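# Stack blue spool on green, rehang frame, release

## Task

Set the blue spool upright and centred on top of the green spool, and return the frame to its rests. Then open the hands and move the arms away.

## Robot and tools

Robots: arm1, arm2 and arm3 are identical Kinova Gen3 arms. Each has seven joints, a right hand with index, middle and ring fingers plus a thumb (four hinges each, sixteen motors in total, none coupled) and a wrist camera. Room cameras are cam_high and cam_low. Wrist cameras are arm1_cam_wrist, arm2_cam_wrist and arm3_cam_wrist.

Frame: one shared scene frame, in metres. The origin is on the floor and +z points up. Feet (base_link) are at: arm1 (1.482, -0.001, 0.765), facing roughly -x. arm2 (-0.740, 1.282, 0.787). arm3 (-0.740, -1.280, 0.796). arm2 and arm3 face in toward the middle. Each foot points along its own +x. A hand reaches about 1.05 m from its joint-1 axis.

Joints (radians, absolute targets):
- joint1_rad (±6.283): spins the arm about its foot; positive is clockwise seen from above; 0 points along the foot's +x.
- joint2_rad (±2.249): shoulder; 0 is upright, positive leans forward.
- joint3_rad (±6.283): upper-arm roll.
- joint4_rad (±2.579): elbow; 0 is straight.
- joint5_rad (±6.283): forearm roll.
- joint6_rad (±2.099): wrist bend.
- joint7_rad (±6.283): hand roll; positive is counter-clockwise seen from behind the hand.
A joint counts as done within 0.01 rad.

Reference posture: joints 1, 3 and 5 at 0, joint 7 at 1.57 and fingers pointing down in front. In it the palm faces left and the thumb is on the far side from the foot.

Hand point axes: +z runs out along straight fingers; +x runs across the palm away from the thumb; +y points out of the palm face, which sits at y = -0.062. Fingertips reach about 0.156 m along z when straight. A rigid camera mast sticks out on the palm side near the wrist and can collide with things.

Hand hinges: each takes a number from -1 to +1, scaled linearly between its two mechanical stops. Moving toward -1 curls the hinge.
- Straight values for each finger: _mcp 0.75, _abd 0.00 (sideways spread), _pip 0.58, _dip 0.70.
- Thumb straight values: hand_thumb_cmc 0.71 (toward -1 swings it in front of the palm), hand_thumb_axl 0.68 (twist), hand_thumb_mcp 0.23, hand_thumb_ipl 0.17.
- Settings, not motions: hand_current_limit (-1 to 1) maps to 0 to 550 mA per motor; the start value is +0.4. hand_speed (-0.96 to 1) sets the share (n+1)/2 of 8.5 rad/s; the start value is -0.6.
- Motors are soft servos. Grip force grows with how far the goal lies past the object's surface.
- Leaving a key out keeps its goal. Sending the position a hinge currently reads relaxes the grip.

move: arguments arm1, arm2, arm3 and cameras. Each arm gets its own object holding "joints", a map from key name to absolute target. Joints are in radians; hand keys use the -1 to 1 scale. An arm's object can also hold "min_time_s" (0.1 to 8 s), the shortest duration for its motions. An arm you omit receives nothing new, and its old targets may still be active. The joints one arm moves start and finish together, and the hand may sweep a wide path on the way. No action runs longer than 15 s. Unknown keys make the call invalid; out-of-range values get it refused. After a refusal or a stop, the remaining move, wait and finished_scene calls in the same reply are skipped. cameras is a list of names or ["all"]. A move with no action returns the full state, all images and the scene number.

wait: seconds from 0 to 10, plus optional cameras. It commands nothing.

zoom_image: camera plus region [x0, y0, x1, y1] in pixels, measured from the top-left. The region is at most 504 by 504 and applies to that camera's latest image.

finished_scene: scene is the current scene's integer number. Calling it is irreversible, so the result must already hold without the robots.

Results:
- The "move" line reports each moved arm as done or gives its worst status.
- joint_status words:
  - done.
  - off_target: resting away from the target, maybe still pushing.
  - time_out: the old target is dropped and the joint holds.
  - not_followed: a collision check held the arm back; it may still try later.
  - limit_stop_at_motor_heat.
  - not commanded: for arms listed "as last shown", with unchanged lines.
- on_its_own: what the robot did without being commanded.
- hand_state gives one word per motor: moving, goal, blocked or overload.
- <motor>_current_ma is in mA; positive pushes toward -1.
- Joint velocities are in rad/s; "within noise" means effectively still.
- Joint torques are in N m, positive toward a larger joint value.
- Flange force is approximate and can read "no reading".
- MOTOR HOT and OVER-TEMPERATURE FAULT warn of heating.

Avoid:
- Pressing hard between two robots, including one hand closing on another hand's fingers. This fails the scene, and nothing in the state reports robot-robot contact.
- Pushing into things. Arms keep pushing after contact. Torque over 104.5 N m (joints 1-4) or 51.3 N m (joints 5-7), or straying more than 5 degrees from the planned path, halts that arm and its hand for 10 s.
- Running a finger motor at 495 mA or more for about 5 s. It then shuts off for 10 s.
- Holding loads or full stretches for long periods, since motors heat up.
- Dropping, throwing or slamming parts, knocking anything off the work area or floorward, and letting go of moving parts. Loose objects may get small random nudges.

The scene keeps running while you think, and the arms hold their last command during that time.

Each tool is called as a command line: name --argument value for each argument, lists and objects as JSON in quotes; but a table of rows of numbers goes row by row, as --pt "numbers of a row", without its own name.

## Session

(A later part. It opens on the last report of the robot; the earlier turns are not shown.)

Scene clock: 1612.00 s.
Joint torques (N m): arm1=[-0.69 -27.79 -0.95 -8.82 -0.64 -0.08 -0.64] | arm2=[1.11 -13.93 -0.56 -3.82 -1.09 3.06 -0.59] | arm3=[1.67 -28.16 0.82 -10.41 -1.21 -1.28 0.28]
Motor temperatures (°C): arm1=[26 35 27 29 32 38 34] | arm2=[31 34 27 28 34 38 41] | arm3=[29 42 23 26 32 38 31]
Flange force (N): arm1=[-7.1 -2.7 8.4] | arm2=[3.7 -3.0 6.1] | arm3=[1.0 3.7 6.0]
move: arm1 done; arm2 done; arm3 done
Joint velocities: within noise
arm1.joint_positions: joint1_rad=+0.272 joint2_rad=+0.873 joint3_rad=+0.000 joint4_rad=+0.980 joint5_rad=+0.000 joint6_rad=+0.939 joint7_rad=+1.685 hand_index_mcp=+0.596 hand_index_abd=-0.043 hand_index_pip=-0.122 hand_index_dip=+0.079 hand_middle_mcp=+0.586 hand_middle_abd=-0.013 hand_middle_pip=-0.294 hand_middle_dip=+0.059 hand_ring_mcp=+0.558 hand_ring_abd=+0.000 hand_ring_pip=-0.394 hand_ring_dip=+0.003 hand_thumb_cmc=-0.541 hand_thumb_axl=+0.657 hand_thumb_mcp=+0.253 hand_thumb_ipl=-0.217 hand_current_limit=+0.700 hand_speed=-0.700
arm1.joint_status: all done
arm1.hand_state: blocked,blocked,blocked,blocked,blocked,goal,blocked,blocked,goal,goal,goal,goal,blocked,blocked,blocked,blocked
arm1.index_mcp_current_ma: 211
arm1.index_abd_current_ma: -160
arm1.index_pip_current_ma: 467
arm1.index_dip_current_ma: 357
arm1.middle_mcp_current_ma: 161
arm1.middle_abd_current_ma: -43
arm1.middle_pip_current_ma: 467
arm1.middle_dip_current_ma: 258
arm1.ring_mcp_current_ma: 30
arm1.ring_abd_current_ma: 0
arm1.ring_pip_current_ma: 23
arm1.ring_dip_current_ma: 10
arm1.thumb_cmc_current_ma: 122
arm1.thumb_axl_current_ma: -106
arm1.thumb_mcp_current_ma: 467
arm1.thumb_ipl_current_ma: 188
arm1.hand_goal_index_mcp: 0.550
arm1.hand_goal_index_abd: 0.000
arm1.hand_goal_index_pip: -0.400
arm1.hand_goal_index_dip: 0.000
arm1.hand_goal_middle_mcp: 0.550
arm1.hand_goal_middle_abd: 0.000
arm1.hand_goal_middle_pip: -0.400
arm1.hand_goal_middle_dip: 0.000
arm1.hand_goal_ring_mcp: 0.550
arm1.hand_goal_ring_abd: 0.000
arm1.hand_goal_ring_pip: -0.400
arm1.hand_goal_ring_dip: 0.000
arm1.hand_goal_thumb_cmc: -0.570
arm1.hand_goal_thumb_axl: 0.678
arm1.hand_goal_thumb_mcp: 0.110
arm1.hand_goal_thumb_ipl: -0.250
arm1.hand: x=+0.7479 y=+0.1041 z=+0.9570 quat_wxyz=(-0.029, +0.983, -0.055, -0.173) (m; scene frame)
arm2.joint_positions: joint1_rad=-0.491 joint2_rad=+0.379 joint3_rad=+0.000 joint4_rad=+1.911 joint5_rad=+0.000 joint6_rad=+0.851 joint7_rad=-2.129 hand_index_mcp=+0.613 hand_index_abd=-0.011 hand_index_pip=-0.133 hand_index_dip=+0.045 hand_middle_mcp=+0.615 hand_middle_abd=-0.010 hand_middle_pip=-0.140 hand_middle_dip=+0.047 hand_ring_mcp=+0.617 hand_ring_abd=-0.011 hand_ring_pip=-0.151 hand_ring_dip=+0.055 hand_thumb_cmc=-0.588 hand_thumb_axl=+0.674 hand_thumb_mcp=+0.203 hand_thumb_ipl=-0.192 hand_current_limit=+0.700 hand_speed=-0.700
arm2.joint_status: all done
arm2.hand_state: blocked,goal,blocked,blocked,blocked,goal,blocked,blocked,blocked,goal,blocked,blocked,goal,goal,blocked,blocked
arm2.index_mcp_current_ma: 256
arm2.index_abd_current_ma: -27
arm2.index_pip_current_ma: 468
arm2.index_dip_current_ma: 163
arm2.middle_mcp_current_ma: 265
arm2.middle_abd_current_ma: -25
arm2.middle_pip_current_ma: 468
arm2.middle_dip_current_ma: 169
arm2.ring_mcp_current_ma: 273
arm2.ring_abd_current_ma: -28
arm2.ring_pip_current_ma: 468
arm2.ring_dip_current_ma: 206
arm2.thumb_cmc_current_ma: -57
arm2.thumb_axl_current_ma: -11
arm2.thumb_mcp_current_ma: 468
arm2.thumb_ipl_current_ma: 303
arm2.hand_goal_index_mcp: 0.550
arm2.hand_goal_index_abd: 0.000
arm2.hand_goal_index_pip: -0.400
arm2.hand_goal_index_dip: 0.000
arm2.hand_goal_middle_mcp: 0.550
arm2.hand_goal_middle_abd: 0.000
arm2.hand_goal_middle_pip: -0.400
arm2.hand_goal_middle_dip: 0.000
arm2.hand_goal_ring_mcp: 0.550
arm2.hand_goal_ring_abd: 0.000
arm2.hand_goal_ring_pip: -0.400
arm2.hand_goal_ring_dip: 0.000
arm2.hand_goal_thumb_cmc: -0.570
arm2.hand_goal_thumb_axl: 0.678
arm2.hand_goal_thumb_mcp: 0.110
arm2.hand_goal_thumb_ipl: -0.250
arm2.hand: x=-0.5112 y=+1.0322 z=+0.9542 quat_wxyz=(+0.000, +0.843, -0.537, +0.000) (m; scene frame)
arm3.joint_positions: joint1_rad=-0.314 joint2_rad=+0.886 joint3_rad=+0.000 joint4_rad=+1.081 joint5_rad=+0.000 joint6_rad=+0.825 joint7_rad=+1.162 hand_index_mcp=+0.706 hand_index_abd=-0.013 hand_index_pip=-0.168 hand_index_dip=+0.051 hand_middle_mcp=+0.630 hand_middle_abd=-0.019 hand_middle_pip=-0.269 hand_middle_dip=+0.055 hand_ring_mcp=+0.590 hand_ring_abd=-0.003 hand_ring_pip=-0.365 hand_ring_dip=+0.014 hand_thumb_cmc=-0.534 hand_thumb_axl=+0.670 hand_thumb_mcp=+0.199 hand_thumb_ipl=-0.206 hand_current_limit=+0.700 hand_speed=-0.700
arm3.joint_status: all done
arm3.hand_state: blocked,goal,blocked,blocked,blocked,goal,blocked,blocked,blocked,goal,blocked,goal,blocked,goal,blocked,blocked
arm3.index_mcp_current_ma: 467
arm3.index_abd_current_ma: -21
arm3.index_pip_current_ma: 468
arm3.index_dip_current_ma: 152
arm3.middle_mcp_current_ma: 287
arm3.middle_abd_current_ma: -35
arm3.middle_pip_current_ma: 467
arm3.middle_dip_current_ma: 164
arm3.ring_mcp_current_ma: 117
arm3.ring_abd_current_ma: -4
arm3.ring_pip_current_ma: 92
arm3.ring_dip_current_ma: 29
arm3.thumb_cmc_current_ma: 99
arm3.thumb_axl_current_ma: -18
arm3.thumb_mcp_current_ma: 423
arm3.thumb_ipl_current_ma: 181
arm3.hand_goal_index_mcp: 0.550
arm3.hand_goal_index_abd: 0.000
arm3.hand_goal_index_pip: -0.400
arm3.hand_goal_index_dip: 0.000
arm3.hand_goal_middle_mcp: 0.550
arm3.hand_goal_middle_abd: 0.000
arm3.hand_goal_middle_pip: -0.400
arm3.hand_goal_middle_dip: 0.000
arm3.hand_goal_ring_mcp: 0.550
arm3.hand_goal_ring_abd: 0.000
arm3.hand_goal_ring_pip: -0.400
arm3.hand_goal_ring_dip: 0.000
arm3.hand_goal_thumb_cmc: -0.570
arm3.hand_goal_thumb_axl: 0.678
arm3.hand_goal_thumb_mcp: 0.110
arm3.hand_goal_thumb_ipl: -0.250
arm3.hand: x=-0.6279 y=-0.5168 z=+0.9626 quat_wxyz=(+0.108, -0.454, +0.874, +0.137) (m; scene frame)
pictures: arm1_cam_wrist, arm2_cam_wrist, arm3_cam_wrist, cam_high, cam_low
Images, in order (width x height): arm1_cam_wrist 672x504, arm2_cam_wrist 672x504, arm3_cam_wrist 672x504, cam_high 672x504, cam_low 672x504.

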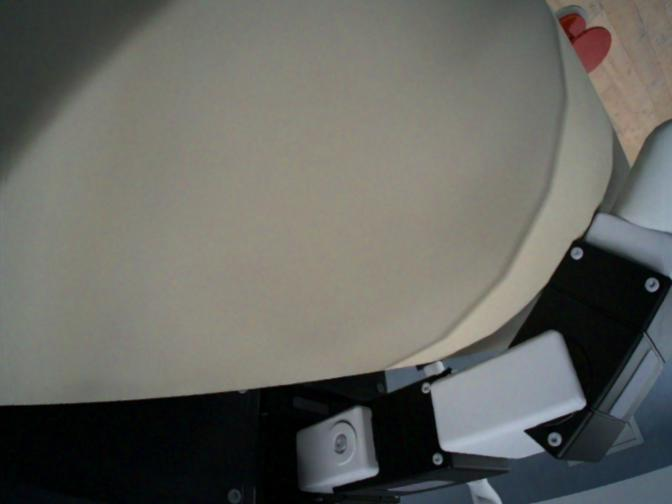

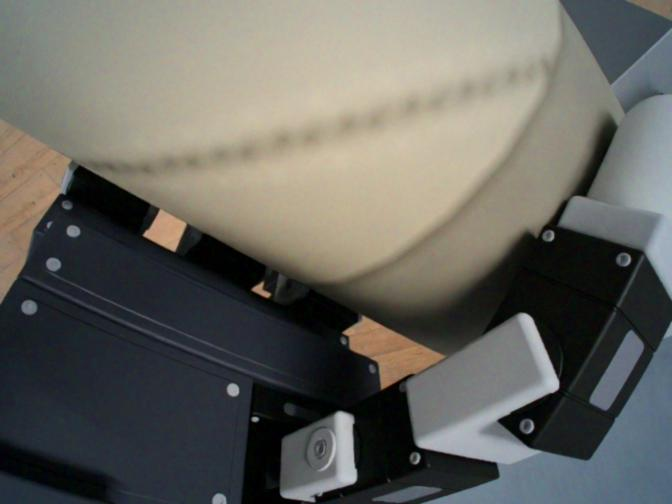

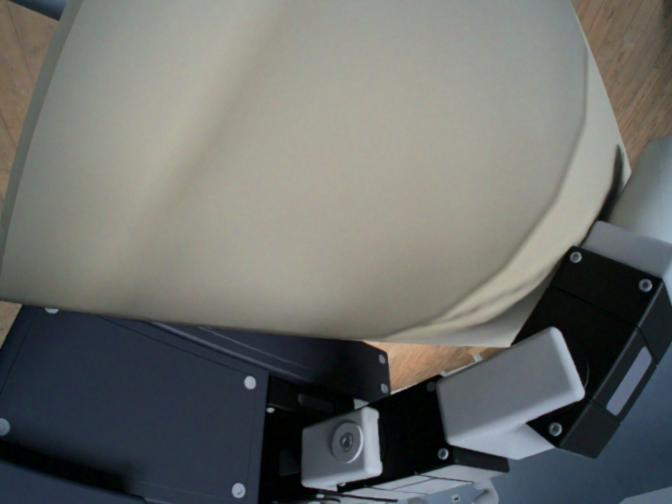

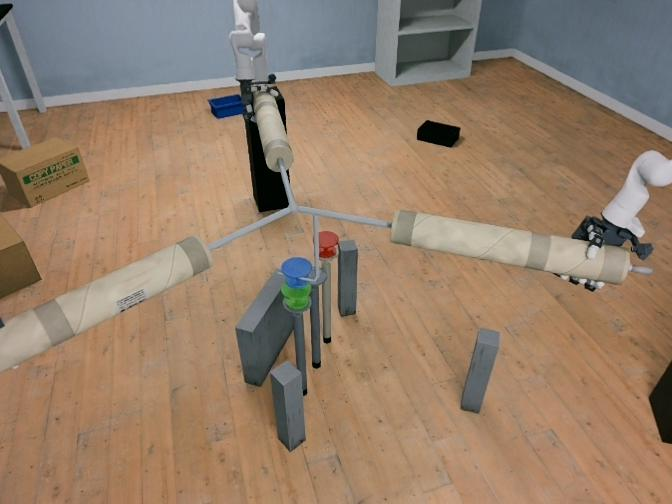

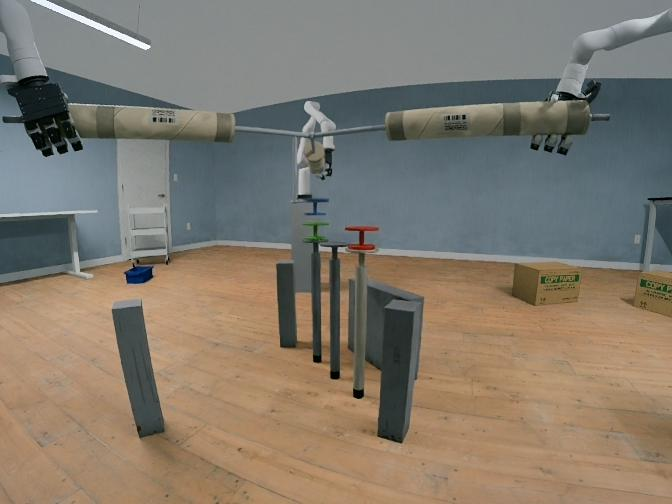

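move --arm1 '{"joints":{"joint1_rad":0.282,"joint2_rad":0.9008,"joint4_rad":0.9882,"joint6_rad":0.9036,"joint7_rad":1.695},"min_time_s":3}' --arm2 '{"joints":{"joint1_rad":-0.506,"joint2_rad":0.4018,"joint4_rad":1.9598,"joint6_rad":0.78,"joint7_rad":-2.144},"min_time_s":3}' --arm3 '{"joints":{"joint1_rad":-0.319,"joint2_rad":0.9249,"joint4_rad":1.066,"joint6_rad":0.8016,"joint7_rad":1.157},"min_time_s":3}' --cameras '["cam_high","cam_low"]'

zoom_image --camera "cam_high" --region '[270, 240, 330, 320]'

zoom_image --camera "cam_low" --region '[285, 190, 345, 250]'

Scene clock: 1680.53 s.
Joint torques (N m): arm1=[-0.62 -27.94 -0.84 -9.57 -0.53 -0.68 -0.55] | arm2=[0.49 -14.11 -1.26 -4.33 -1.37 2.45 -0.49] | arm3=[2.18 -28.47 1.15 -9.98 -1.07 -1.06 0.26]
Motor temperatures (°C): arm1=[26 34 27 29 32 38 34] | arm2=[31 32 27 28 34 38 41] | arm3=[29 41 23 26 32 38 31]
Flange force (N): arm1=[-3.8 -2.0 7.3] | arm2=[2.5 -1.1 6.2] | arm3=[0.5 4.5 6.3]
move: arm1 done; arm2 done; arm3 done
Joint velocities: within noise
arm1.joint_positions: joint1_rad=+0.282 joint2_rad=+0.901 joint3_rad=+0.000 joint4_rad=+0.988 joint5_rad=+0.000 joint6_rad=+0.904 joint7_rad=+1.695 hand_index_mcp=+0.597 hand_index_abd=-0.040 hand_index_pip=-0.122 hand_index_dip=+0.079 hand_middle_mcp=+0.586 hand_middle_abd=-0.012 hand_middle_pip=-0.294 hand_middle_dip=+0.059 hand_ring_mcp=+0.558 hand_ring_abd=+0.000 hand_ring_pip=-0.394 hand_ring_dip=+0.003 hand_thumb_cmc=-0.540 hand_thumb_axl=+0.657 hand_thumb_mcp=+0.253 hand_thumb_ipl=-0.218 hand_current_limit=+0.700 hand_speed=-0.700
arm1.joint_status: all done
arm1.hand_state: blocked,blocked,blocked,blocked,blocked,goal,blocked,blocked,goal,goal,goal,goal,blocked,blocked,blocked,blocked
arm1.index_mcp_current_ma: 213
arm1.index_abd_current_ma: -148
arm1.index_pip_current_ma: 468
arm1.index_dip_current_ma: 357
arm1.middle_mcp_current_ma: 161
arm1.middle_abd_current_ma: -41
arm1.middle_pip_current_ma: 467
arm1.middle_dip_current_ma: 258
arm1.ring_mcp_current_ma: 30
arm1.ring_abd_current_ma: 0
arm1.ring_pip_current_ma: 23
arm1.ring_dip_current_ma: 10
arm1.thumb_cmc_current_ma: 126
arm1.thumb_axl_current_ma: -106
arm1.thumb_mcp_current_ma: 467
arm1.thumb_ipl_current_ma: 186
arm1.hand_goal_index_mcp: 0.550
arm1.hand_goal_index_abd: 0.000
arm1.hand_goal_index_pip: -0.400
arm1.hand_goal_index_dip: 0.000
arm1.hand_goal_middle_mcp: 0.550
arm1.hand_goal_middle_abd: 0.000
arm1.hand_goal_middle_pip: -0.400
arm1.hand_goal_middle_dip: 0.000
arm1.hand_goal_ring_mcp: 0.550
arm1.hand_goal_ring_abd: 0.000
arm1.hand_goal_ring_pip: -0.400
arm1.hand_goal_ring_dip: 0.000
arm1.hand_goal_thumb_cmc: -0.570
arm1.hand_goal_thumb_axl: 0.678
arm1.hand_goal_thumb_mcp: 0.110
arm1.hand_goal_thumb_ipl: -0.250
arm1.hand: x=+0.7458 y=+0.1121 z=+0.9370 quat_wxyz=(-0.031, +0.983, -0.055, -0.173) (m; scene frame)
arm2.joint_positions: joint1_rad=-0.506 joint2_rad=+0.402 joint3_rad=+0.000 joint4_rad=+1.960 joint5_rad=+0.000 joint6_rad=+0.780 joint7_rad=-2.144 hand_index_mcp=+0.613 hand_index_abd=-0.012 hand_index_pip=-0.133 hand_index_dip=+0.045 hand_middle_mcp=+0.615 hand_middle_abd=-0.011 hand_middle_pip=-0.140 hand_middle_dip=+0.047 hand_ring_mcp=+0.617 hand_ring_abd=-0.012 hand_ring_pip=-0.151 hand_ring_dip=+0.055 hand_thumb_cmc=-0.590 hand_thumb_axl=+0.674 hand_thumb_mcp=+0.203 hand_thumb_ipl=-0.192 hand_current_limit=+0.700 hand_speed=-0.700
arm2.joint_status: all done
arm2.hand_state: blocked,goal,blocked,blocked,blocked,goal,blocked,blocked,blocked,goal,blocked,blocked,blocked,goal,blocked,blocked
arm2.index_mcp_current_ma: 256
arm2.index_abd_current_ma: -30
arm2.index_pip_current_ma: 467
arm2.index_dip_current_ma: 163
arm2.middle_mcp_current_ma: 265
arm2.middle_abd_current_ma: -28
arm2.middle_pip_current_ma: 467
arm2.middle_dip_current_ma: 169
arm2.ring_mcp_current_ma: 273
arm2.ring_abd_current_ma: -29
arm2.ring_pip_current_ma: 467
arm2.ring_dip_current_ma: 206
arm2.thumb_cmc_current_ma: -64
arm2.thumb_axl_current_ma: -13
arm2.thumb_mcp_current_ma: 467
arm2.thumb_ipl_current_ma: 303
arm2.hand_goal_index_mcp: 0.550
arm2.hand_goal_index_abd: 0.000
arm2.hand_goal_index_pip: -0.400
arm2.hand_goal_index_dip: 0.000
arm2.hand_goal_middle_mcp: 0.550
arm2.hand_goal_middle_abd: 0.000
arm2.hand_goal_middle_pip: -0.400
arm2.hand_goal_middle_dip: 0.000
arm2.hand_goal_ring_mcp: 0.550
arm2.hand_goal_ring_abd: 0.000
arm2.hand_goal_ring_pip: -0.400
arm2.hand_goal_ring_dip: 0.000
arm2.hand_goal_thumb_cmc: -0.570
arm2.hand_goal_thumb_axl: 0.678
arm2.hand_goal_thumb_mcp: 0.110
arm2.hand_goal_thumb_ipl: -0.250
arm2.hand: x=-0.5132 y=+1.0403 z=+0.9342 quat_wxyz=(+0.000, +0.843, -0.538, +0.000) (m; scene frame)
arm3.joint_positions: joint1_rad=-0.319 joint2_rad=+0.925 joint3_rad=+0.000 joint4_rad=+1.066 joint5_rad=+0.000 joint6_rad=+0.802 joint7_rad=+1.157 hand_index_mcp=+0.706 hand_index_abd=-0.011 hand_index_pip=-0.168 hand_index_dip=+0.051 hand_middle_mcp=+0.631 hand_middle_abd=-0.015 hand_middle_pip=-0.269 hand_middle_dip=+0.053 hand_ring_mcp=+0.590 hand_ring_abd=-0.003 hand_ring_pip=-0.365 hand_ring_dip=+0.014 hand_thumb_cmc=-0.533 hand_thumb_axl=+0.671 hand_thumb_mcp=+0.199 hand_thumb_ipl=-0.206 hand_current_limit=+0.700 hand_speed=-0.700
arm3.joint_status: all done
arm3.hand_state: blocked,goal,blocked,blocked,blocked,goal,blocked,blocked,blocked,goal,blocked,goal,blocked,goal,blocked,blocked
arm3.index_mcp_current_ma: 467
arm3.index_abd_current_ma: -17
arm3.index_pip_current_ma: 468
arm3.index_dip_current_ma: 152
arm3.middle_mcp_current_ma: 293
arm3.middle_abd_current_ma: -26
arm3.middle_pip_current_ma: 468
arm3.middle_dip_current_ma: 159
arm3.ring_mcp_current_ma: 117
arm3.ring_abd_current_ma: -4
arm3.ring_pip_current_ma: 92
arm3.ring_dip_current_ma: 29
arm3.thumb_cmc_current_ma: 100
arm3.thumb_axl_current_ma: -14
arm3.thumb_mcp_current_ma: 423
arm3.thumb_ipl_current_ma: 181
arm3.hand_goal_index_mcp: 0.550
arm3.hand_goal_index_abd: 0.000
arm3.hand_goal_index_pip: -0.400
arm3.hand_goal_index_dip: 0.000
arm3.hand_goal_middle_mcp: 0.550
arm3.hand_goal_middle_abd: 0.000
arm3.hand_goal_middle_pip: -0.400
arm3.hand_goal_middle_dip: 0.000
arm3.hand_goal_ring_mcp: 0.550
arm3.hand_goal_ring_abd: 0.000
arm3.hand_goal_ring_pip: -0.400
arm3.hand_goal_ring_dip: 0.000
arm3.hand_goal_thumb_cmc: -0.570
arm3.hand_goal_thumb_axl: 0.678
arm3.hand_goal_thumb_mcp: 0.110
arm3.hand_goal_thumb_ipl: -0.250
arm3.hand: x=-0.6301 y=-0.5089 z=+0.9429 quat_wxyz=(+0.108, -0.454, +0.874, +0.137) (m; scene frame)
pictures: cam_high, cam_low
Images, in order (width x height): cam_high 672x504, cam_low 672x504.

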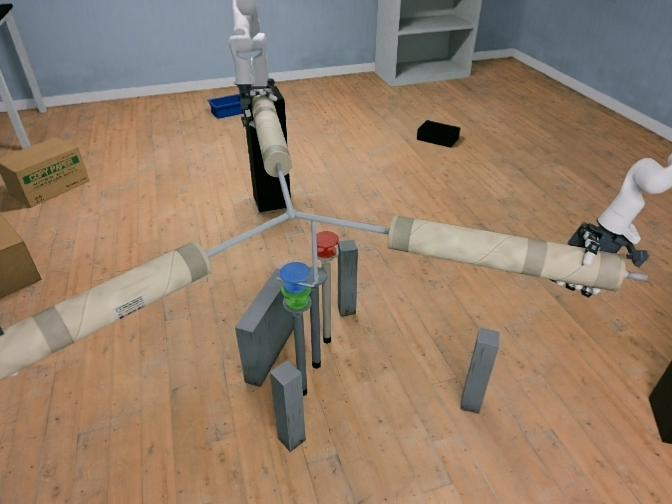

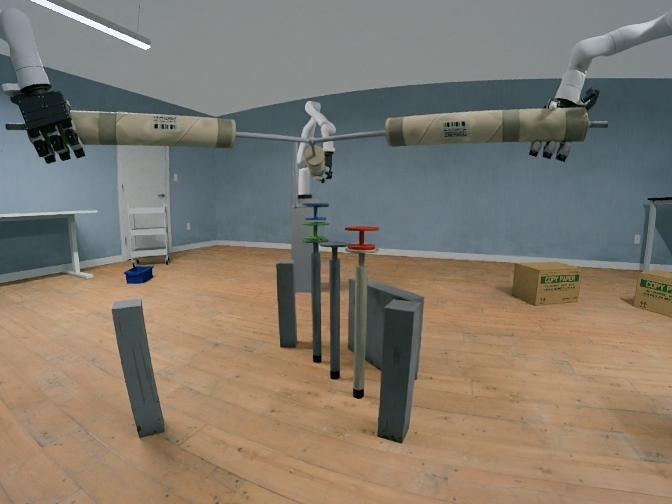

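Scaled by 6.300 from the camera's 672x504 image, which has a finer 960x720 frame.

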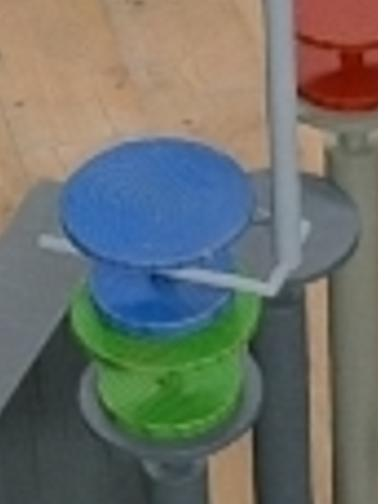

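Scaled by 8.400 from the camera's 672x504 image, which has a finer 960x720 frame.

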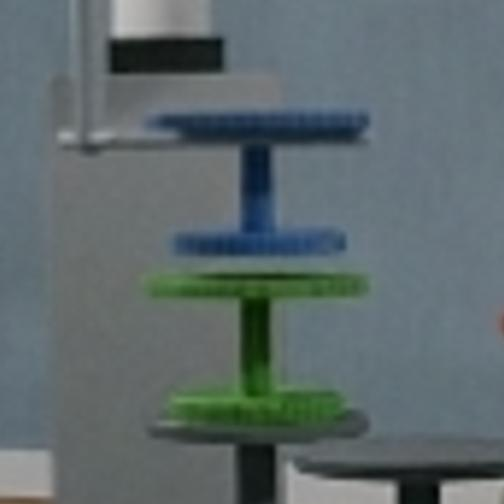

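move --arm1 '{"joints":{"joint2_rad":0.9104,"joint4_rad":1.0023,"joint6_rad":0.8798},"min_time_s":3}' --arm2 '{"joints":{"joint2_rad":0.4203,"joint4_rad":1.9729,"joint6_rad":0.7484},"min_time_s":3}' --arm3 '{"joints":{"joint2_rad":0.9364,"joint4_rad":1.0763,"joint6_rad":0.7798},"min_time_s":3}' --cameras '["cam_high","cam_low"]'

zoom_image --camera "cam_high" --region '[270, 240, 330, 320]'

zoom_image --camera "cam_low" --region '[285, 190, 345, 250]'

move --arm1 '{"joints":{"joint2_rad":0.9282,"joint4_rad":1.0254,"joint6_rad":0.839},"min_time_s":3}' --arm2 '{"joints":{"joint2_rad":0.4554,"joint4_rad":1.9944,"joint6_rad":0.6918},"min_time_s":3}' --arm3 '{"joints":{"joint2_rad":0.9578,"joint4_rad":1.0926,"joint6_rad":0.7421},"min_time_s":3}' --cameras '["cam_high","cam_low"]'

zoom_image --camera "cam_high" --region '[270, 240, 330, 320]'

zoom_image --camera "cam_low" --region '[285, 190, 345, 250]'

Scene clock: 1734.93 s.
Joint torques (N m): arm1=[-0.66 -27.97 -0.9 -9.76 -0.57 -0.92 -0.59] | arm2=[0.32 -14.25 -1.37 -4.34 -1.4 2.28 -0.47] | arm3=[2.51 -28.56 1.4 -9.95 -0.99 -1.07 0.26]
Motor temperatures (°C): arm1=[26 34 27 29 32 38 34] | arm2=[31 31 27 28 34 38 41] | arm3=[29 41 23 26 32 38 31]
Flange force (N): arm1=[-3.0 -2.0 6.8] | arm2=[2.2 -0.5 6.1] | arm3=[1.0 4.8 6.3]
move: arm1 done; arm2 done; arm3 done
Joint velocities: within noise
arm1.joint_positions: joint1_rad=+0.282 joint2_rad=+0.910 joint3_rad=+0.000 joint4_rad=+1.002 joint5_rad=+0.000 joint6_rad=+0.880 joint7_rad=+1.695 hand_index_mcp=+0.597 hand_index_abd=-0.040 hand_index_pip=-0.122 hand_index_dip=+0.079 hand_middle_mcp=+0.586 hand_middle_abd=-0.012 hand_middle_pip=-0.294 hand_middle_dip=+0.059 hand_ring_mcp=+0.558 hand_ring_abd=+0.000 hand_ring_pip=-0.394 hand_ring_dip=+0.003 hand_thumb_cmc=-0.540 hand_thumb_axl=+0.657 hand_thumb_mcp=+0.253 hand_thumb_ipl=-0.218 hand_current_limit=+0.700 hand_speed=-0.700
arm1.joint_status: all done
arm1.hand_state: blocked,blocked,blocked,blocked,blocked,goal,blocked,blocked,goal,goal,goal,goal,blocked,blocked,blocked,blocked
arm1.index_mcp_current_ma: 213
arm1.index_abd_current_ma: -148
arm1.index_pip_current_ma: 467
arm1.index_dip_current_ma: 357
arm1.middle_mcp_current_ma: 161
arm1.middle_abd_current_ma: -40
arm1.middle_pip_current_ma: 468
arm1.middle_dip_current_ma: 258
arm1.ring_mcp_current_ma: 30
arm1.ring_abd_current_ma: 0
arm1.ring_pip_current_ma: 23
arm1.ring_dip_current_ma: 10
arm1.thumb_cmc_current_ma: 126
arm1.thumb_axl_current_ma: -106
arm1.thumb_mcp_current_ma: 467
arm1.thumb_ipl_current_ma: 186
arm1.hand_goal_index_mcp: 0.550
arm1.hand_goal_index_abd: 0.000
arm1.hand_goal_index_pip: -0.400
arm1.hand_goal_index_dip: 0.000
arm1.hand_goal_middle_mcp: 0.550
arm1.hand_goal_middle_abd: 0.000
arm1.hand_goal_middle_pip: -0.400
arm1.hand_goal_middle_dip: 0.000
arm1.hand_goal_ring_mcp: 0.550
arm1.hand_goal_ring_abd: 0.000
arm1.hand_goal_ring_pip: -0.400
arm1.hand_goal_ring_dip: 0.000
arm1.hand_goal_thumb_cmc: -0.570
arm1.hand_goal_thumb_axl: 0.678
arm1.hand_goal_thumb_mcp: 0.110
arm1.hand_goal_thumb_ipl: -0.250
arm1.hand: x=+0.7456 y=+0.1121 z=+0.9268 quat_wxyz=(-0.031, +0.983, -0.055, -0.173) (m; scene frame)
arm2.joint_positions: joint1_rad=-0.506 joint2_rad=+0.420 joint3_rad=+0.000 joint4_rad=+1.973 joint5_rad=+0.000 joint6_rad=+0.748 joint7_rad=-2.144 hand_index_mcp=+0.613 hand_index_abd=-0.012 hand_index_pip=-0.133 hand_index_dip=+0.045 hand_middle_mcp=+0.615 hand_middle_abd=-0.011 hand_middle_pip=-0.140 hand_middle_dip=+0.047 hand_ring_mcp=+0.617 hand_ring_abd=-0.012 hand_ring_pip=-0.151 hand_ring_dip=+0.055 hand_thumb_cmc=-0.590 hand_thumb_axl=+0.674 hand_thumb_mcp=+0.203 hand_thumb_ipl=-0.192 hand_current_limit=+0.700 hand_speed=-0.700
arm2.joint_status: all done
arm2.hand_state: blocked,goal,blocked,blocked,blocked,goal,blocked,blocked,blocked,goal,blocked,blocked,blocked,goal,blocked,blocked
arm2.index_mcp_current_ma: 256
arm2.index_abd_current_ma: -30
arm2.index_pip_current_ma: 468
arm2.index_dip_current_ma: 163
arm2.middle_mcp_current_ma: 265
arm2.middle_abd_current_ma: -28
arm2.middle_pip_current_ma: 467
arm2.middle_dip_current_ma: 169
arm2.ring_mcp_current_ma: 273
arm2.ring_abd_current_ma: -29
arm2.ring_pip_current_ma: 467
arm2.ring_dip_current_ma: 206
arm2.thumb_cmc_current_ma: -64
arm2.thumb_axl_current_ma: -13
arm2.thumb_mcp_current_ma: 467
arm2.thumb_ipl_current_ma: 303
arm2.hand_goal_index_mcp: 0.550
arm2.hand_goal_index_abd: 0.000
arm2.hand_goal_index_pip: -0.400
arm2.hand_goal_index_dip: 0.000
arm2.hand_goal_middle_mcp: 0.550
arm2.hand_goal_middle_abd: 0.000
arm2.hand_goal_middle_pip: -0.400
arm2.hand_goal_middle_dip: 0.000
arm2.hand_goal_ring_mcp: 0.550
arm2.hand_goal_ring_abd: 0.000
arm2.hand_goal_ring_pip: -0.400
arm2.hand_goal_ring_dip: 0.000
arm2.hand_goal_thumb_cmc: -0.570
arm2.hand_goal_thumb_axl: 0.678
arm2.hand_goal_thumb_mcp: 0.110
arm2.hand_goal_thumb_ipl: -0.250
arm2.hand: x=-0.5133 y=+1.0403 z=+0.9242 quat_wxyz=(+0.000, +0.843, -0.538, +0.000) (m; scene frame)
arm3.joint_positions: joint1_rad=-0.319 joint2_rad=+0.936 joint3_rad=+0.000 joint4_rad=+1.076 joint5_rad=+0.000 joint6_rad=+0.780 joint7_rad=+1.157 hand_index_mcp=+0.706 hand_index_abd=-0.011 hand_index_pip=-0.168 hand_index_dip=+0.051 hand_middle_mcp=+0.631 hand_middle_abd=-0.015 hand_middle_pip=-0.270 hand_middle_dip=+0.053 hand_ring_mcp=+0.590 hand_ring_abd=-0.003 hand_ring_pip=-0.365 hand_ring_dip=+0.014 hand_thumb_cmc=-0.533 hand_thumb_axl=+0.671 hand_thumb_mcp=+0.199 hand_thumb_ipl=-0.206 hand_current_limit=+0.700 hand_speed=-0.700
arm3.joint_status: all done
arm3.hand_state: blocked,goal,blocked,blocked,blocked,goal,blocked,blocked,blocked,goal,blocked,goal,blocked,goal,blocked,blocked
arm3.index_mcp_current_ma: 468
arm3.index_abd_current_ma: -17
arm3.index_pip_current_ma: 468
arm3.index_dip_current_ma: 152
arm3.middle_mcp_current_ma: 293
arm3.middle_abd_current_ma: -26
arm3.middle_pip_current_ma: 467
arm3.middle_dip_current_ma: 159
arm3.ring_mcp_current_ma: 117
arm3.ring_abd_current_ma: -4
arm3.ring_pip_current_ma: 92
arm3.ring_dip_current_ma: 29
arm3.thumb_cmc_current_ma: 100
arm3.thumb_axl_current_ma: -14
arm3.thumb_mcp_current_ma: 423
arm3.thumb_ipl_current_ma: 181
arm3.hand_goal_index_mcp: 0.550
arm3.hand_goal_index_abd: 0.000
arm3.hand_goal_index_pip: -0.400
arm3.hand_goal_index_dip: 0.000
arm3.hand_goal_middle_mcp: 0.550
arm3.hand_goal_middle_abd: 0.000
arm3.hand_goal_middle_pip: -0.400
arm3.hand_goal_middle_dip: 0.000
arm3.hand_goal_ring_mcp: 0.550
arm3.hand_goal_ring_abd: 0.000
arm3.hand_goal_ring_pip: -0.400
arm3.hand_goal_ring_dip: 0.000
arm3.hand_goal_thumb_cmc: -0.570
arm3.hand_goal_thumb_axl: 0.678
arm3.hand_goal_thumb_mcp: 0.110
arm3.hand_goal_thumb_ipl: -0.250
arm3.hand: x=-0.6301 y=-0.5088 z=+0.9329 quat_wxyz=(+0.108, -0.454, +0.874, +0.137) (m; scene frame)
pictures: cam_high, cam_low
Images, in order (width x height): cam_high 672x504, cam_low 672x504.

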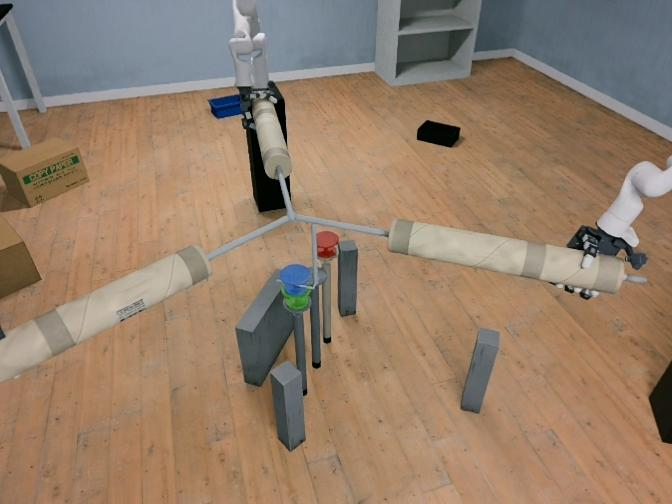

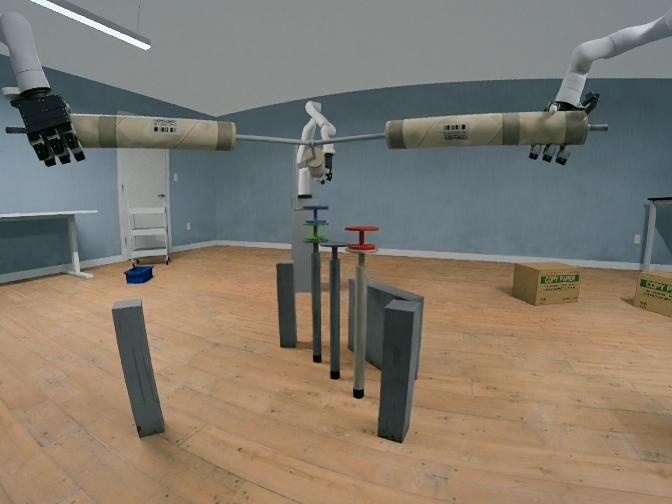

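Scaled by 6.300 from the camera's 672x504 image, which has a finer 960x720 frame.

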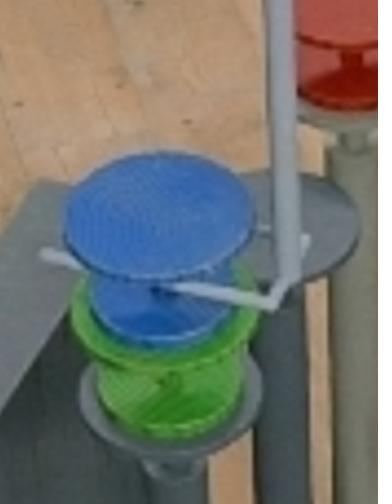

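Scaled by 8.400 from the camera's 672x504 image, which has a finer 960x720 frame.

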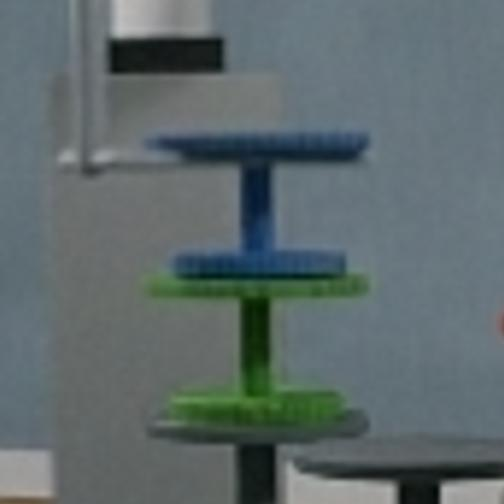

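Scene clock: 1738.23 s.
Joint torques (N m): arm1=[-0.37 -27.77 -0.65 -9.44 -0.47 -0.86 -0.61] | arm2=[0.15 -14.25 -1.61 -3.94 -1.53 2.2 -0.49] | arm3=[2.32 -28.21 1.19 -9.21 -1 -0.85 0.33]
Motor temperatures (°C): arm1=[26 34 27 29 32 38 34] | arm2=[31 31 27 28 34 38 41] | arm3=[29 41 23 26 32 38 31]
Flange force (N): arm1=[-3.1 -1.6 6.6] | arm2=[2.0 0.0 5.4] | arm3=[-0.3 5.2 6.3]
move: arm1 done; arm2 done; arm3 done
Joint velocities: within noise
arm1.joint_positions: joint1_rad=+0.282 joint2_rad=+0.928 joint3_rad=+0.000 joint4_rad=+1.025 joint5_rad=+0.000 joint6_rad=+0.839 joint7_rad=+1.695 hand_index_mcp=+0.597 hand_index_abd=-0.040 hand_index_pip=-0.122 hand_index_dip=+0.079 hand_middle_mcp=+0.586 hand_middle_abd=-0.012 hand_middle_pip=-0.294 hand_middle_dip=+0.059 hand_ring_mcp=+0.558 hand_ring_abd=+0.000 hand_ring_pip=-0.394 hand_ring_dip=+0.003 hand_thumb_cmc=-0.540 hand_thumb_axl=+0.657 hand_thumb_mcp=+0.253 hand_thumb_ipl=-0.218 hand_current_limit=+0.700 hand_speed=-0.700
arm1.joint_status: all done
arm1.hand_state: blocked,blocked,blocked,blocked,blocked,goal,blocked,blocked,goal,goal,goal,goal,blocked,blocked,blocked,blocked
arm1.index_mcp_current_ma: 213
arm1.index_abd_current_ma: -148
arm1.index_pip_current_ma: 467
arm1.index_dip_current_ma: 357
arm1.middle_mcp_current_ma: 161
arm1.middle_abd_current_ma: -40
arm1.middle_pip_current_ma: 467
arm1.middle_dip_current_ma: 258
arm1.ring_mcp_current_ma: 30
arm1.ring_abd_current_ma: 0
arm1.ring_pip_current_ma: 23
arm1.ring_dip_current_ma: 10
arm1.thumb_cmc_current_ma: 126
arm1.thumb_axl_current_ma: -106
arm1.thumb_mcp_current_ma: 467
arm1.thumb_ipl_current_ma: 186
arm1.hand_goal_index_mcp: 0.550
arm1.hand_goal_index_abd: 0.000
arm1.hand_goal_index_pip: -0.400
arm1.hand_goal_index_dip: 0.000
arm1.hand_goal_middle_mcp: 0.550
arm1.hand_goal_middle_abd: 0.000
arm1.hand_goal_middle_pip: -0.400
arm1.hand_goal_middle_dip: 0.000
arm1.hand_goal_ring_mcp: 0.550
arm1.hand_goal_ring_abd: 0.000
arm1.hand_goal_ring_pip: -0.400
arm1.hand_goal_ring_dip: 0.000
arm1.hand_goal_thumb_cmc: -0.570
arm1.hand_goal_thumb_axl: 0.678
arm1.hand_goal_thumb_mcp: 0.110
arm1.hand_goal_thumb_ipl: -0.250
arm1.hand: x=+0.7456 y=+0.1121 z=+0.9088 quat_wxyz=(-0.031, +0.983, -0.055, -0.173) (m; scene frame)
arm2.joint_positions: joint1_rad=-0.506 joint2_rad=+0.455 joint3_rad=+0.000 joint4_rad=+1.994 joint5_rad=+0.000 joint6_rad=+0.692 joint7_rad=-2.144 hand_index_mcp=+0.613 hand_index_abd=-0.012 hand_index_pip=-0.133 hand_index_dip=+0.045 hand_middle_mcp=+0.615 hand_middle_abd=-0.011 hand_middle_pip=-0.140 hand_middle_dip=+0.047 hand_ring_mcp=+0.617 hand_ring_abd=-0.012 hand_ring_pip=-0.151 hand_ring_dip=+0.055 hand_thumb_cmc=-0.590 hand_thumb_axl=+0.674 hand_thumb_mcp=+0.203 hand_thumb_ipl=-0.192 hand_current_limit=+0.700 hand_speed=-0.700
arm2.joint_status: all done
arm2.hand_state: blocked,goal,blocked,blocked,blocked,goal,blocked,blocked,blocked,goal,blocked,blocked,blocked,goal,blocked,blocked
arm2.index_mcp_current_ma: 256
arm2.index_abd_current_ma: -30
arm2.index_pip_current_ma: 467
arm2.index_dip_current_ma: 163
arm2.middle_mcp_current_ma: 265
arm2.middle_abd_current_ma: -28
arm2.middle_pip_current_ma: 467
arm2.middle_dip_current_ma: 169
arm2.ring_mcp_current_ma: 273
arm2.ring_abd_current_ma: -29
arm2.ring_pip_current_ma: 467
arm2.ring_dip_current_ma: 206
arm2.thumb_cmc_current_ma: -64
arm2.thumb_axl_current_ma: -13
arm2.thumb_mcp_current_ma: 468
arm2.thumb_ipl_current_ma: 303
arm2.hand_goal_index_mcp: 0.550
arm2.hand_goal_index_abd: 0.000
arm2.hand_goal_index_pip: -0.400
arm2.hand_goal_index_dip: 0.000
arm2.hand_goal_middle_mcp: 0.550
arm2.hand_goal_middle_abd: 0.000
arm2.hand_goal_middle_pip: -0.400
arm2.hand_goal_middle_dip: 0.000
arm2.hand_goal_ring_mcp: 0.550
arm2.hand_goal_ring_abd: 0.000
arm2.hand_goal_ring_pip: -0.400
arm2.hand_goal_ring_dip: 0.000
arm2.hand_goal_thumb_cmc: -0.570
arm2.hand_goal_thumb_axl: 0.678
arm2.hand_goal_thumb_mcp: 0.110
arm2.hand_goal_thumb_ipl: -0.250
arm2.hand: x=-0.5133 y=+1.0403 z=+0.9062 quat_wxyz=(+0.000, +0.843, -0.538, +0.000) (m; scene frame)
arm3.joint_positions: joint1_rad=-0.319 joint2_rad=+0.958 joint3_rad=+0.000 joint4_rad=+1.093 joint5_rad=+0.000 joint6_rad=+0.742 joint7_rad=+1.157 hand_index_mcp=+0.706 hand_index_abd=-0.011 hand_index_pip=-0.168 hand_index_dip=+0.051 hand_middle_mcp=+0.631 hand_middle_abd=-0.014 hand_middle_pip=-0.270 hand_middle_dip=+0.053 hand_ring_mcp=+0.590 hand_ring_abd=-0.003 hand_ring_pip=-0.365 hand_ring_dip=+0.014 hand_thumb_cmc=-0.533 hand_thumb_axl=+0.671 hand_thumb_mcp=+0.199 hand_thumb_ipl=-0.206 hand_current_limit=+0.700 hand_speed=-0.700
arm3.joint_status: all done
arm3.hand_state: blocked,goal,blocked,blocked,blocked,goal,blocked,blocked,blocked,goal,blocked,goal,blocked,goal,blocked,blocked
arm3.index_mcp_current_ma: 467
arm3.index_abd_current_ma: -17
arm3.index_pip_current_ma: 467
arm3.index_dip_current_ma: 152
arm3.middle_mcp_current_ma: 293
arm3.middle_abd_current_ma: -24
arm3.middle_pip_current_ma: 467
arm3.middle_dip_current_ma: 159
arm3.ring_mcp_current_ma: 117
arm3.ring_abd_current_ma: -4
arm3.ring_pip_current_ma: 92
arm3.ring_dip_current_ma: 29
arm3.thumb_cmc_current_ma: 102
arm3.thumb_axl_current_ma: -14
arm3.thumb_mcp_current_ma: 423
arm3.thumb_ipl_current_ma: 181
arm3.hand_goal_index_mcp: 0.550
arm3.hand_goal_index_abd: 0.000
arm3.hand_goal_index_pip: -0.400
arm3.hand_goal_index_dip: 0.000
arm3.hand_goal_middle_mcp: 0.550
arm3.hand_goal_middle_abd: 0.000
arm3.hand_goal_middle_pip: -0.400
arm3.hand_goal_middle_dip: 0.000
arm3.hand_goal_ring_mcp: 0.550
arm3.hand_goal_ring_abd: 0.000
arm3.hand_goal_ring_pip: -0.400
arm3.hand_goal_ring_dip: 0.000
arm3.hand_goal_thumb_cmc: -0.570
arm3.hand_goal_thumb_axl: 0.678
arm3.hand_goal_thumb_mcp: 0.110
arm3.hand_goal_thumb_ipl: -0.250
arm3.hand: x=-0.6302 y=-0.5088 z=+0.9149 quat_wxyz=(+0.108, -0.454, +0.874, +0.137) (m; scene frame)
pictures: cam_high, cam_low
Images, in order (width x height): cam_high 672x504, cam_low 672x504.

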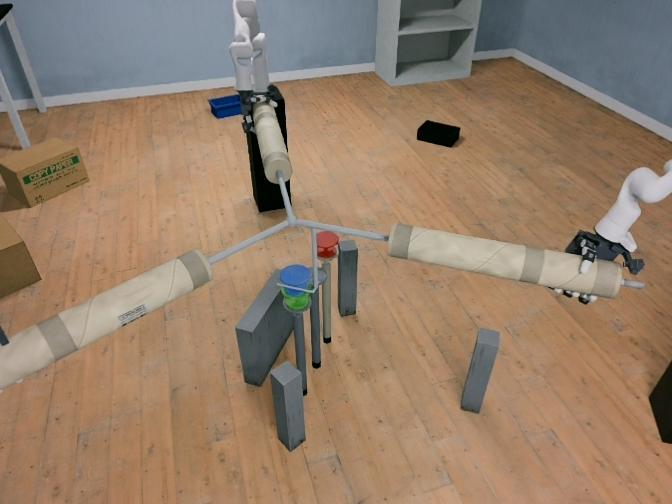

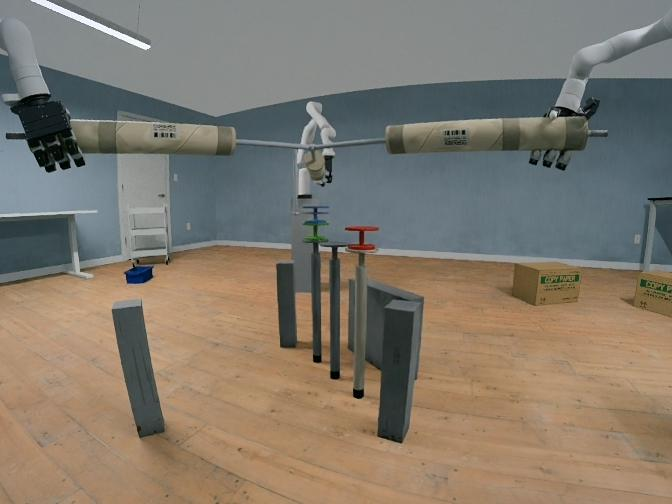

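Scaled by 6.300 from the camera's 672x504 image, which has a finer 960x720 frame.

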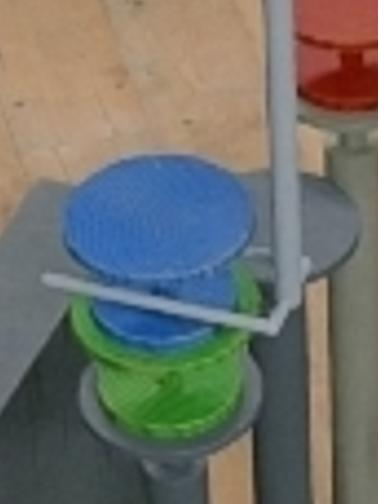

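Scaled by 8.400 from the camera's 672x504 image, which has a finer 960x720 frame.

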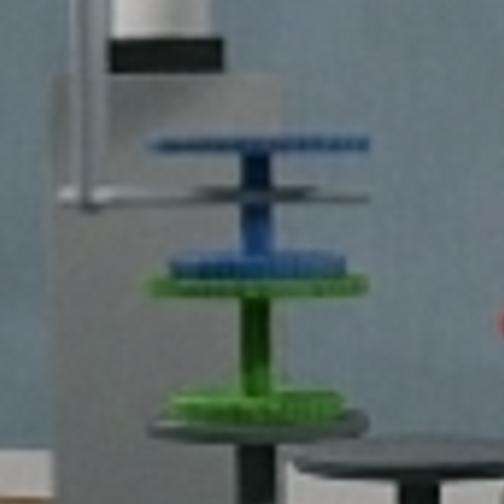

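move --arm1 '{"joints":{"joint1_rad":0.185,"joint2_rad":1.0174,"joint4_rad":0.8407,"joint6_rad":0.9344,"joint7_rad":1.598},"min_time_s":5}' --arm2 '{"joints":{"joint1_rad":-0.301,"joint2_rad":0.47,"joint4_rad":1.9659,"joint6_rad":0.7056,"joint7_rad":-1.939},"min_time_s":5}' --arm3 '{"joints":{"joint1_rad":-0.369,"joint2_rad":0.8058,"joint4_rad":1.4369,"joint6_rad":0.5498,"joint7_rad":1.1072},"min_time_s":5}' --cameras '["cam_high","cam_low"]'

zoom_image --camera "cam_high" --region '[270, 220, 370, 320]'

zoom_image --camera "cam_low" --region '[265, 190, 345, 250]'

Scene clock: 1851.87 s.
Joint torques (N m): arm1=[-0.93 -29.97 -1.88 -11.34 -1.32 -2.02 -0.48] | arm2=[-0.47 -14.77 -2.44 -3.67 -2 2.41 -0.63] | arm3=[2.42 -24.01 1.6 -5.9 -0.56 0.24 0.54]
Motor temperatures (°C): arm1=[26 33 27 29 32 38 34] | arm2=[31 29 27 28 33 37 40] | arm3=[29 41 23 25 32 38 31]
Flange force (N): arm1=[-0.5 -1.1 5.7] | arm2=[3.7 1.9 5.9] | arm3=[-3.3 7.7 7.2]
move: arm1 done; arm2 done; arm3 done
Joint velocities: within noise
arm1.joint_positions: joint1_rad=+0.185 joint2_rad=+1.017 joint3_rad=+0.000 joint4_rad=+0.841 joint5_rad=+0.000 joint6_rad=+0.934 joint7_rad=+1.598 hand_index_mcp=+0.617 hand_index_abd=-0.041 hand_index_pip=-0.122 hand_index_dip=+0.057 hand_middle_mcp=+0.607 hand_middle_abd=-0.012 hand_middle_pip=-0.303 hand_middle_dip=+0.045 hand_ring_mcp=+0.557 hand_ring_abd=+0.000 hand_ring_pip=-0.394 hand_ring_dip=+0.003 hand_thumb_cmc=-0.541 hand_thumb_axl=+0.666 hand_thumb_mcp=+0.252 hand_thumb_ipl=-0.218 hand_current_limit=+0.700 hand_speed=-0.700
arm1.joint_status: all done
arm1.hand_state: blocked,blocked,blocked,blocked,blocked,goal,blocked,blocked,goal,goal,goal,goal,blocked,goal,blocked,blocked
arm1.index_mcp_current_ma: 315
arm1.index_abd_current_ma: -152
arm1.index_pip_current_ma: 467
arm1.index_dip_current_ma: 249
arm1.middle_mcp_current_ma: 267
arm1.middle_abd_current_ma: -41
arm1.middle_pip_current_ma: 440
arm1.middle_dip_current_ma: 194
arm1.ring_mcp_current_ma: 30
arm1.ring_abd_current_ma: 0
arm1.ring_pip_current_ma: 23
arm1.ring_dip_current_ma: 10
arm1.thumb_cmc_current_ma: 122
arm1.thumb_axl_current_ma: -59
arm1.thumb_mcp_current_ma: 467
arm1.thumb_ipl_current_ma: 186
arm1.hand_goal_index_mcp: 0.550
arm1.hand_goal_index_abd: 0.000
arm1.hand_goal_index_pip: -0.400
arm1.hand_goal_index_dip: 0.000
arm1.hand_goal_middle_mcp: 0.550
arm1.hand_goal_middle_abd: 0.000
arm1.hand_goal_middle_pip: -0.400
arm1.hand_goal_middle_dip: 0.000
arm1.hand_goal_ring_mcp: 0.550
arm1.hand_goal_ring_abd: 0.000
arm1.hand_goal_ring_pip: -0.400
arm1.hand_goal_ring_dip: 0.000
arm1.hand_goal_thumb_cmc: -0.570
arm1.hand_goal_thumb_axl: 0.678
arm1.hand_goal_thumb_mcp: 0.110
arm1.hand_goal_thumb_ipl: -0.250
arm1.on_its_own: hand_index_dip moved -0.022 toward your old target +0.000
arm1.hand: x=+0.6998 y=+0.0472 z=+0.9092 quat_wxyz=(-0.014, +0.983, -0.055, -0.175) (m; scene frame)
arm2.joint_positions: joint1_rad=-0.301 joint2_rad=+0.470 joint3_rad=+0.000 joint4_rad=+1.966 joint5_rad=+0.000 joint6_rad=+0.706 joint7_rad=-1.939 hand_index_mcp=+0.613 hand_index_abd=-0.010 hand_index_pip=-0.133 hand_index_dip=+0.045 hand_middle_mcp=+0.615 hand_middle_abd=-0.012 hand_middle_pip=-0.140 hand_middle_dip=+0.047 hand_ring_mcp=+0.617 hand_ring_abd=-0.012 hand_ring_pip=-0.153 hand_ring_dip=+0.055 hand_thumb_cmc=-0.587 hand_thumb_axl=+0.674 hand_thumb_mcp=+0.203 hand_thumb_ipl=-0.192 hand_current_limit=+0.700 hand_speed=-0.700
arm2.joint_status: all done
arm2.hand_state: blocked,goal,blocked,blocked,blocked,goal,blocked,blocked,blocked,goal,blocked,blocked,goal,goal,blocked,blocked
arm2.index_mcp_current_ma: 256
arm2.index_abd_current_ma: -25
arm2.index_pip_current_ma: 467
arm2.index_dip_current_ma: 163
arm2.middle_mcp_current_ma: 265
arm2.middle_abd_current_ma: -28
arm2.middle_pip_current_ma: 468
arm2.middle_dip_current_ma: 169
arm2.ring_mcp_current_ma: 273
arm2.ring_abd_current_ma: -30
arm2.ring_pip_current_ma: 467
arm2.ring_dip_current_ma: 206
arm2.thumb_cmc_current_ma: -52
arm2.thumb_axl_current_ma: -11
arm2.thumb_mcp_current_ma: 467
arm2.thumb_ipl_current_ma: 303
arm2.hand_goal_index_mcp: 0.550
arm2.hand_goal_index_abd: 0.000
arm2.hand_goal_index_pip: -0.400
arm2.hand_goal_index_dip: 0.000
arm2.hand_goal_middle_mcp: 0.550
arm2.hand_goal_middle_abd: 0.000
arm2.hand_goal_middle_pip: -0.400
arm2.hand_goal_middle_dip: 0.000
arm2.hand_goal_ring_mcp: 0.550
arm2.hand_goal_ring_abd: 0.000
arm2.hand_goal_ring_pip: -0.400
arm2.hand_goal_ring_dip: 0.000
arm2.hand_goal_thumb_cmc: -0.570
arm2.hand_goal_thumb_axl: 0.678
arm2.hand_goal_thumb_mcp: 0.110
arm2.hand_goal_thumb_ipl: -0.250
arm2.hand: x=-0.5595 y=+0.9752 z=+0.9062 quat_wxyz=(+0.000, +0.843, -0.538, +0.000) (m; scene frame)
arm3.joint_positions: joint1_rad=-0.369 joint2_rad=+0.806 joint3_rad=+0.000 joint4_rad=+1.437 joint5_rad=+0.000 joint6_rad=+0.550 joint7_rad=+1.107 hand_index_mcp=+0.706 hand_index_abd=-0.001 hand_index_pip=-0.178 hand_index_dip=+0.051 hand_middle_mcp=+0.638 hand_middle_abd=-0.003 hand_middle_pip=-0.278 hand_middle_dip=+0.044 hand_ring_mcp=+0.590 hand_ring_abd=-0.003 hand_ring_pip=-0.365 hand_ring_dip=+0.010 hand_thumb_cmc=-0.529 hand_thumb_axl=+0.675 hand_thumb_mcp=+0.199 hand_thumb_ipl=-0.206 hand_current_limit=+0.700 hand_speed=-0.700
arm3.joint_status: all done
arm3.hand_state: blocked,goal,blocked,blocked,blocked,goal,blocked,blocked,blocked,goal,blocked,goal,blocked,goal,blocked,blocked
arm3.index_mcp_current_ma: 467
arm3.index_abd_current_ma: 0
arm3.index_pip_current_ma: 467
arm3.index_dip_current_ma: 152
arm3.middle_mcp_current_ma: 325
arm3.middle_abd_current_ma: -3
arm3.middle_pip_current_ma: 454
arm3.middle_dip_current_ma: 126
arm3.ring_mcp_current_ma: 117
arm3.ring_abd_current_ma: -4
arm3.ring_pip_current_ma: 92
arm3.ring_dip_current_ma: 18
arm3.thumb_cmc_current_ma: 117
arm3.thumb_axl_current_ma: -5
arm3.thumb_mcp_current_ma: 423
arm3.thumb_ipl_current_ma: 181
arm3.hand_goal_index_mcp: 0.550
arm3.hand_goal_index_abd: 0.000
arm3.hand_goal_index_pip: -0.400
arm3.hand_goal_index_dip: 0.000
arm3.hand_goal_middle_mcp: 0.550
arm3.hand_goal_middle_abd: 0.000
arm3.hand_goal_middle_pip: -0.400
arm3.hand_goal_middle_dip: 0.000
arm3.hand_goal_ring_mcp: 0.550
arm3.hand_goal_ring_abd: 0.000
arm3.hand_goal_ring_pip: -0.400
arm3.hand_goal_ring_dip: 0.000
arm3.hand_goal_thumb_cmc: -0.570
arm3.hand_goal_thumb_axl: 0.678
arm3.hand_goal_thumb_mcp: 0.110
arm3.hand_goal_thumb_ipl: -0.250
arm3.hand: x=-0.6764 y=-0.5743 z=+0.9148 quat_wxyz=(+0.101, -0.454, +0.874, +0.142) (m; scene frame)
pictures: cam_high, cam_low
Images, in order (width x height): cam_high 672x504, cam_low 672x504.

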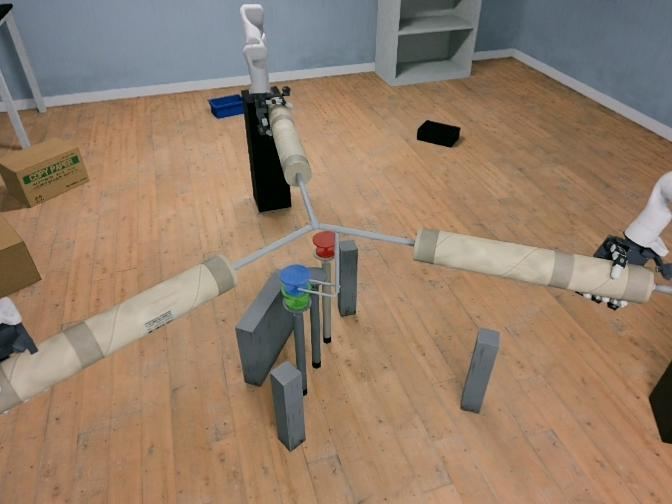

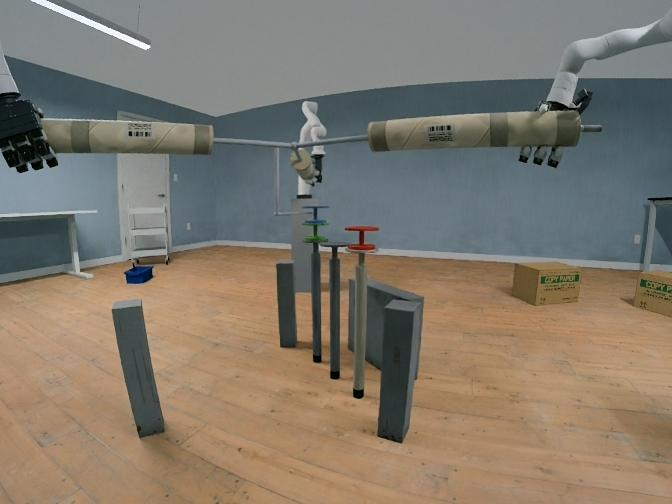

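Scaled by 5.040 from the camera's 672x504 image, which has a finer 960x720 frame.

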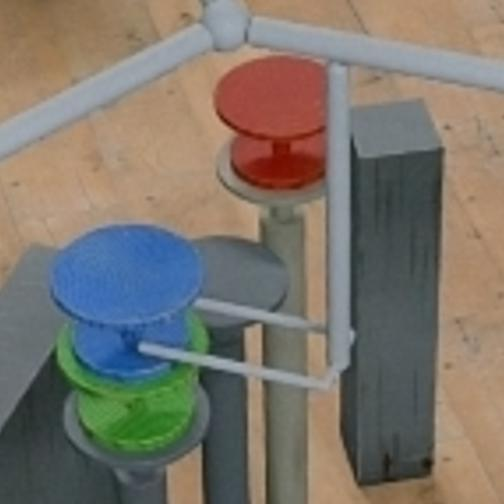

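Scaled by 6.300 from the camera's 672x504 image, which has a finer 960x720 frame.

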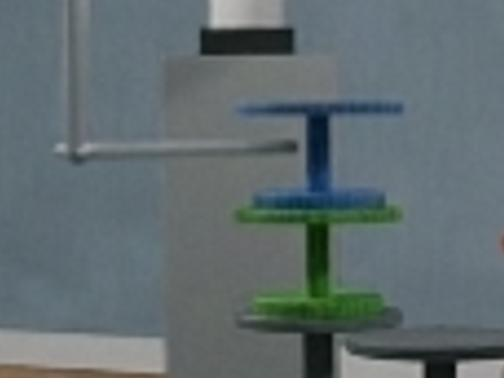

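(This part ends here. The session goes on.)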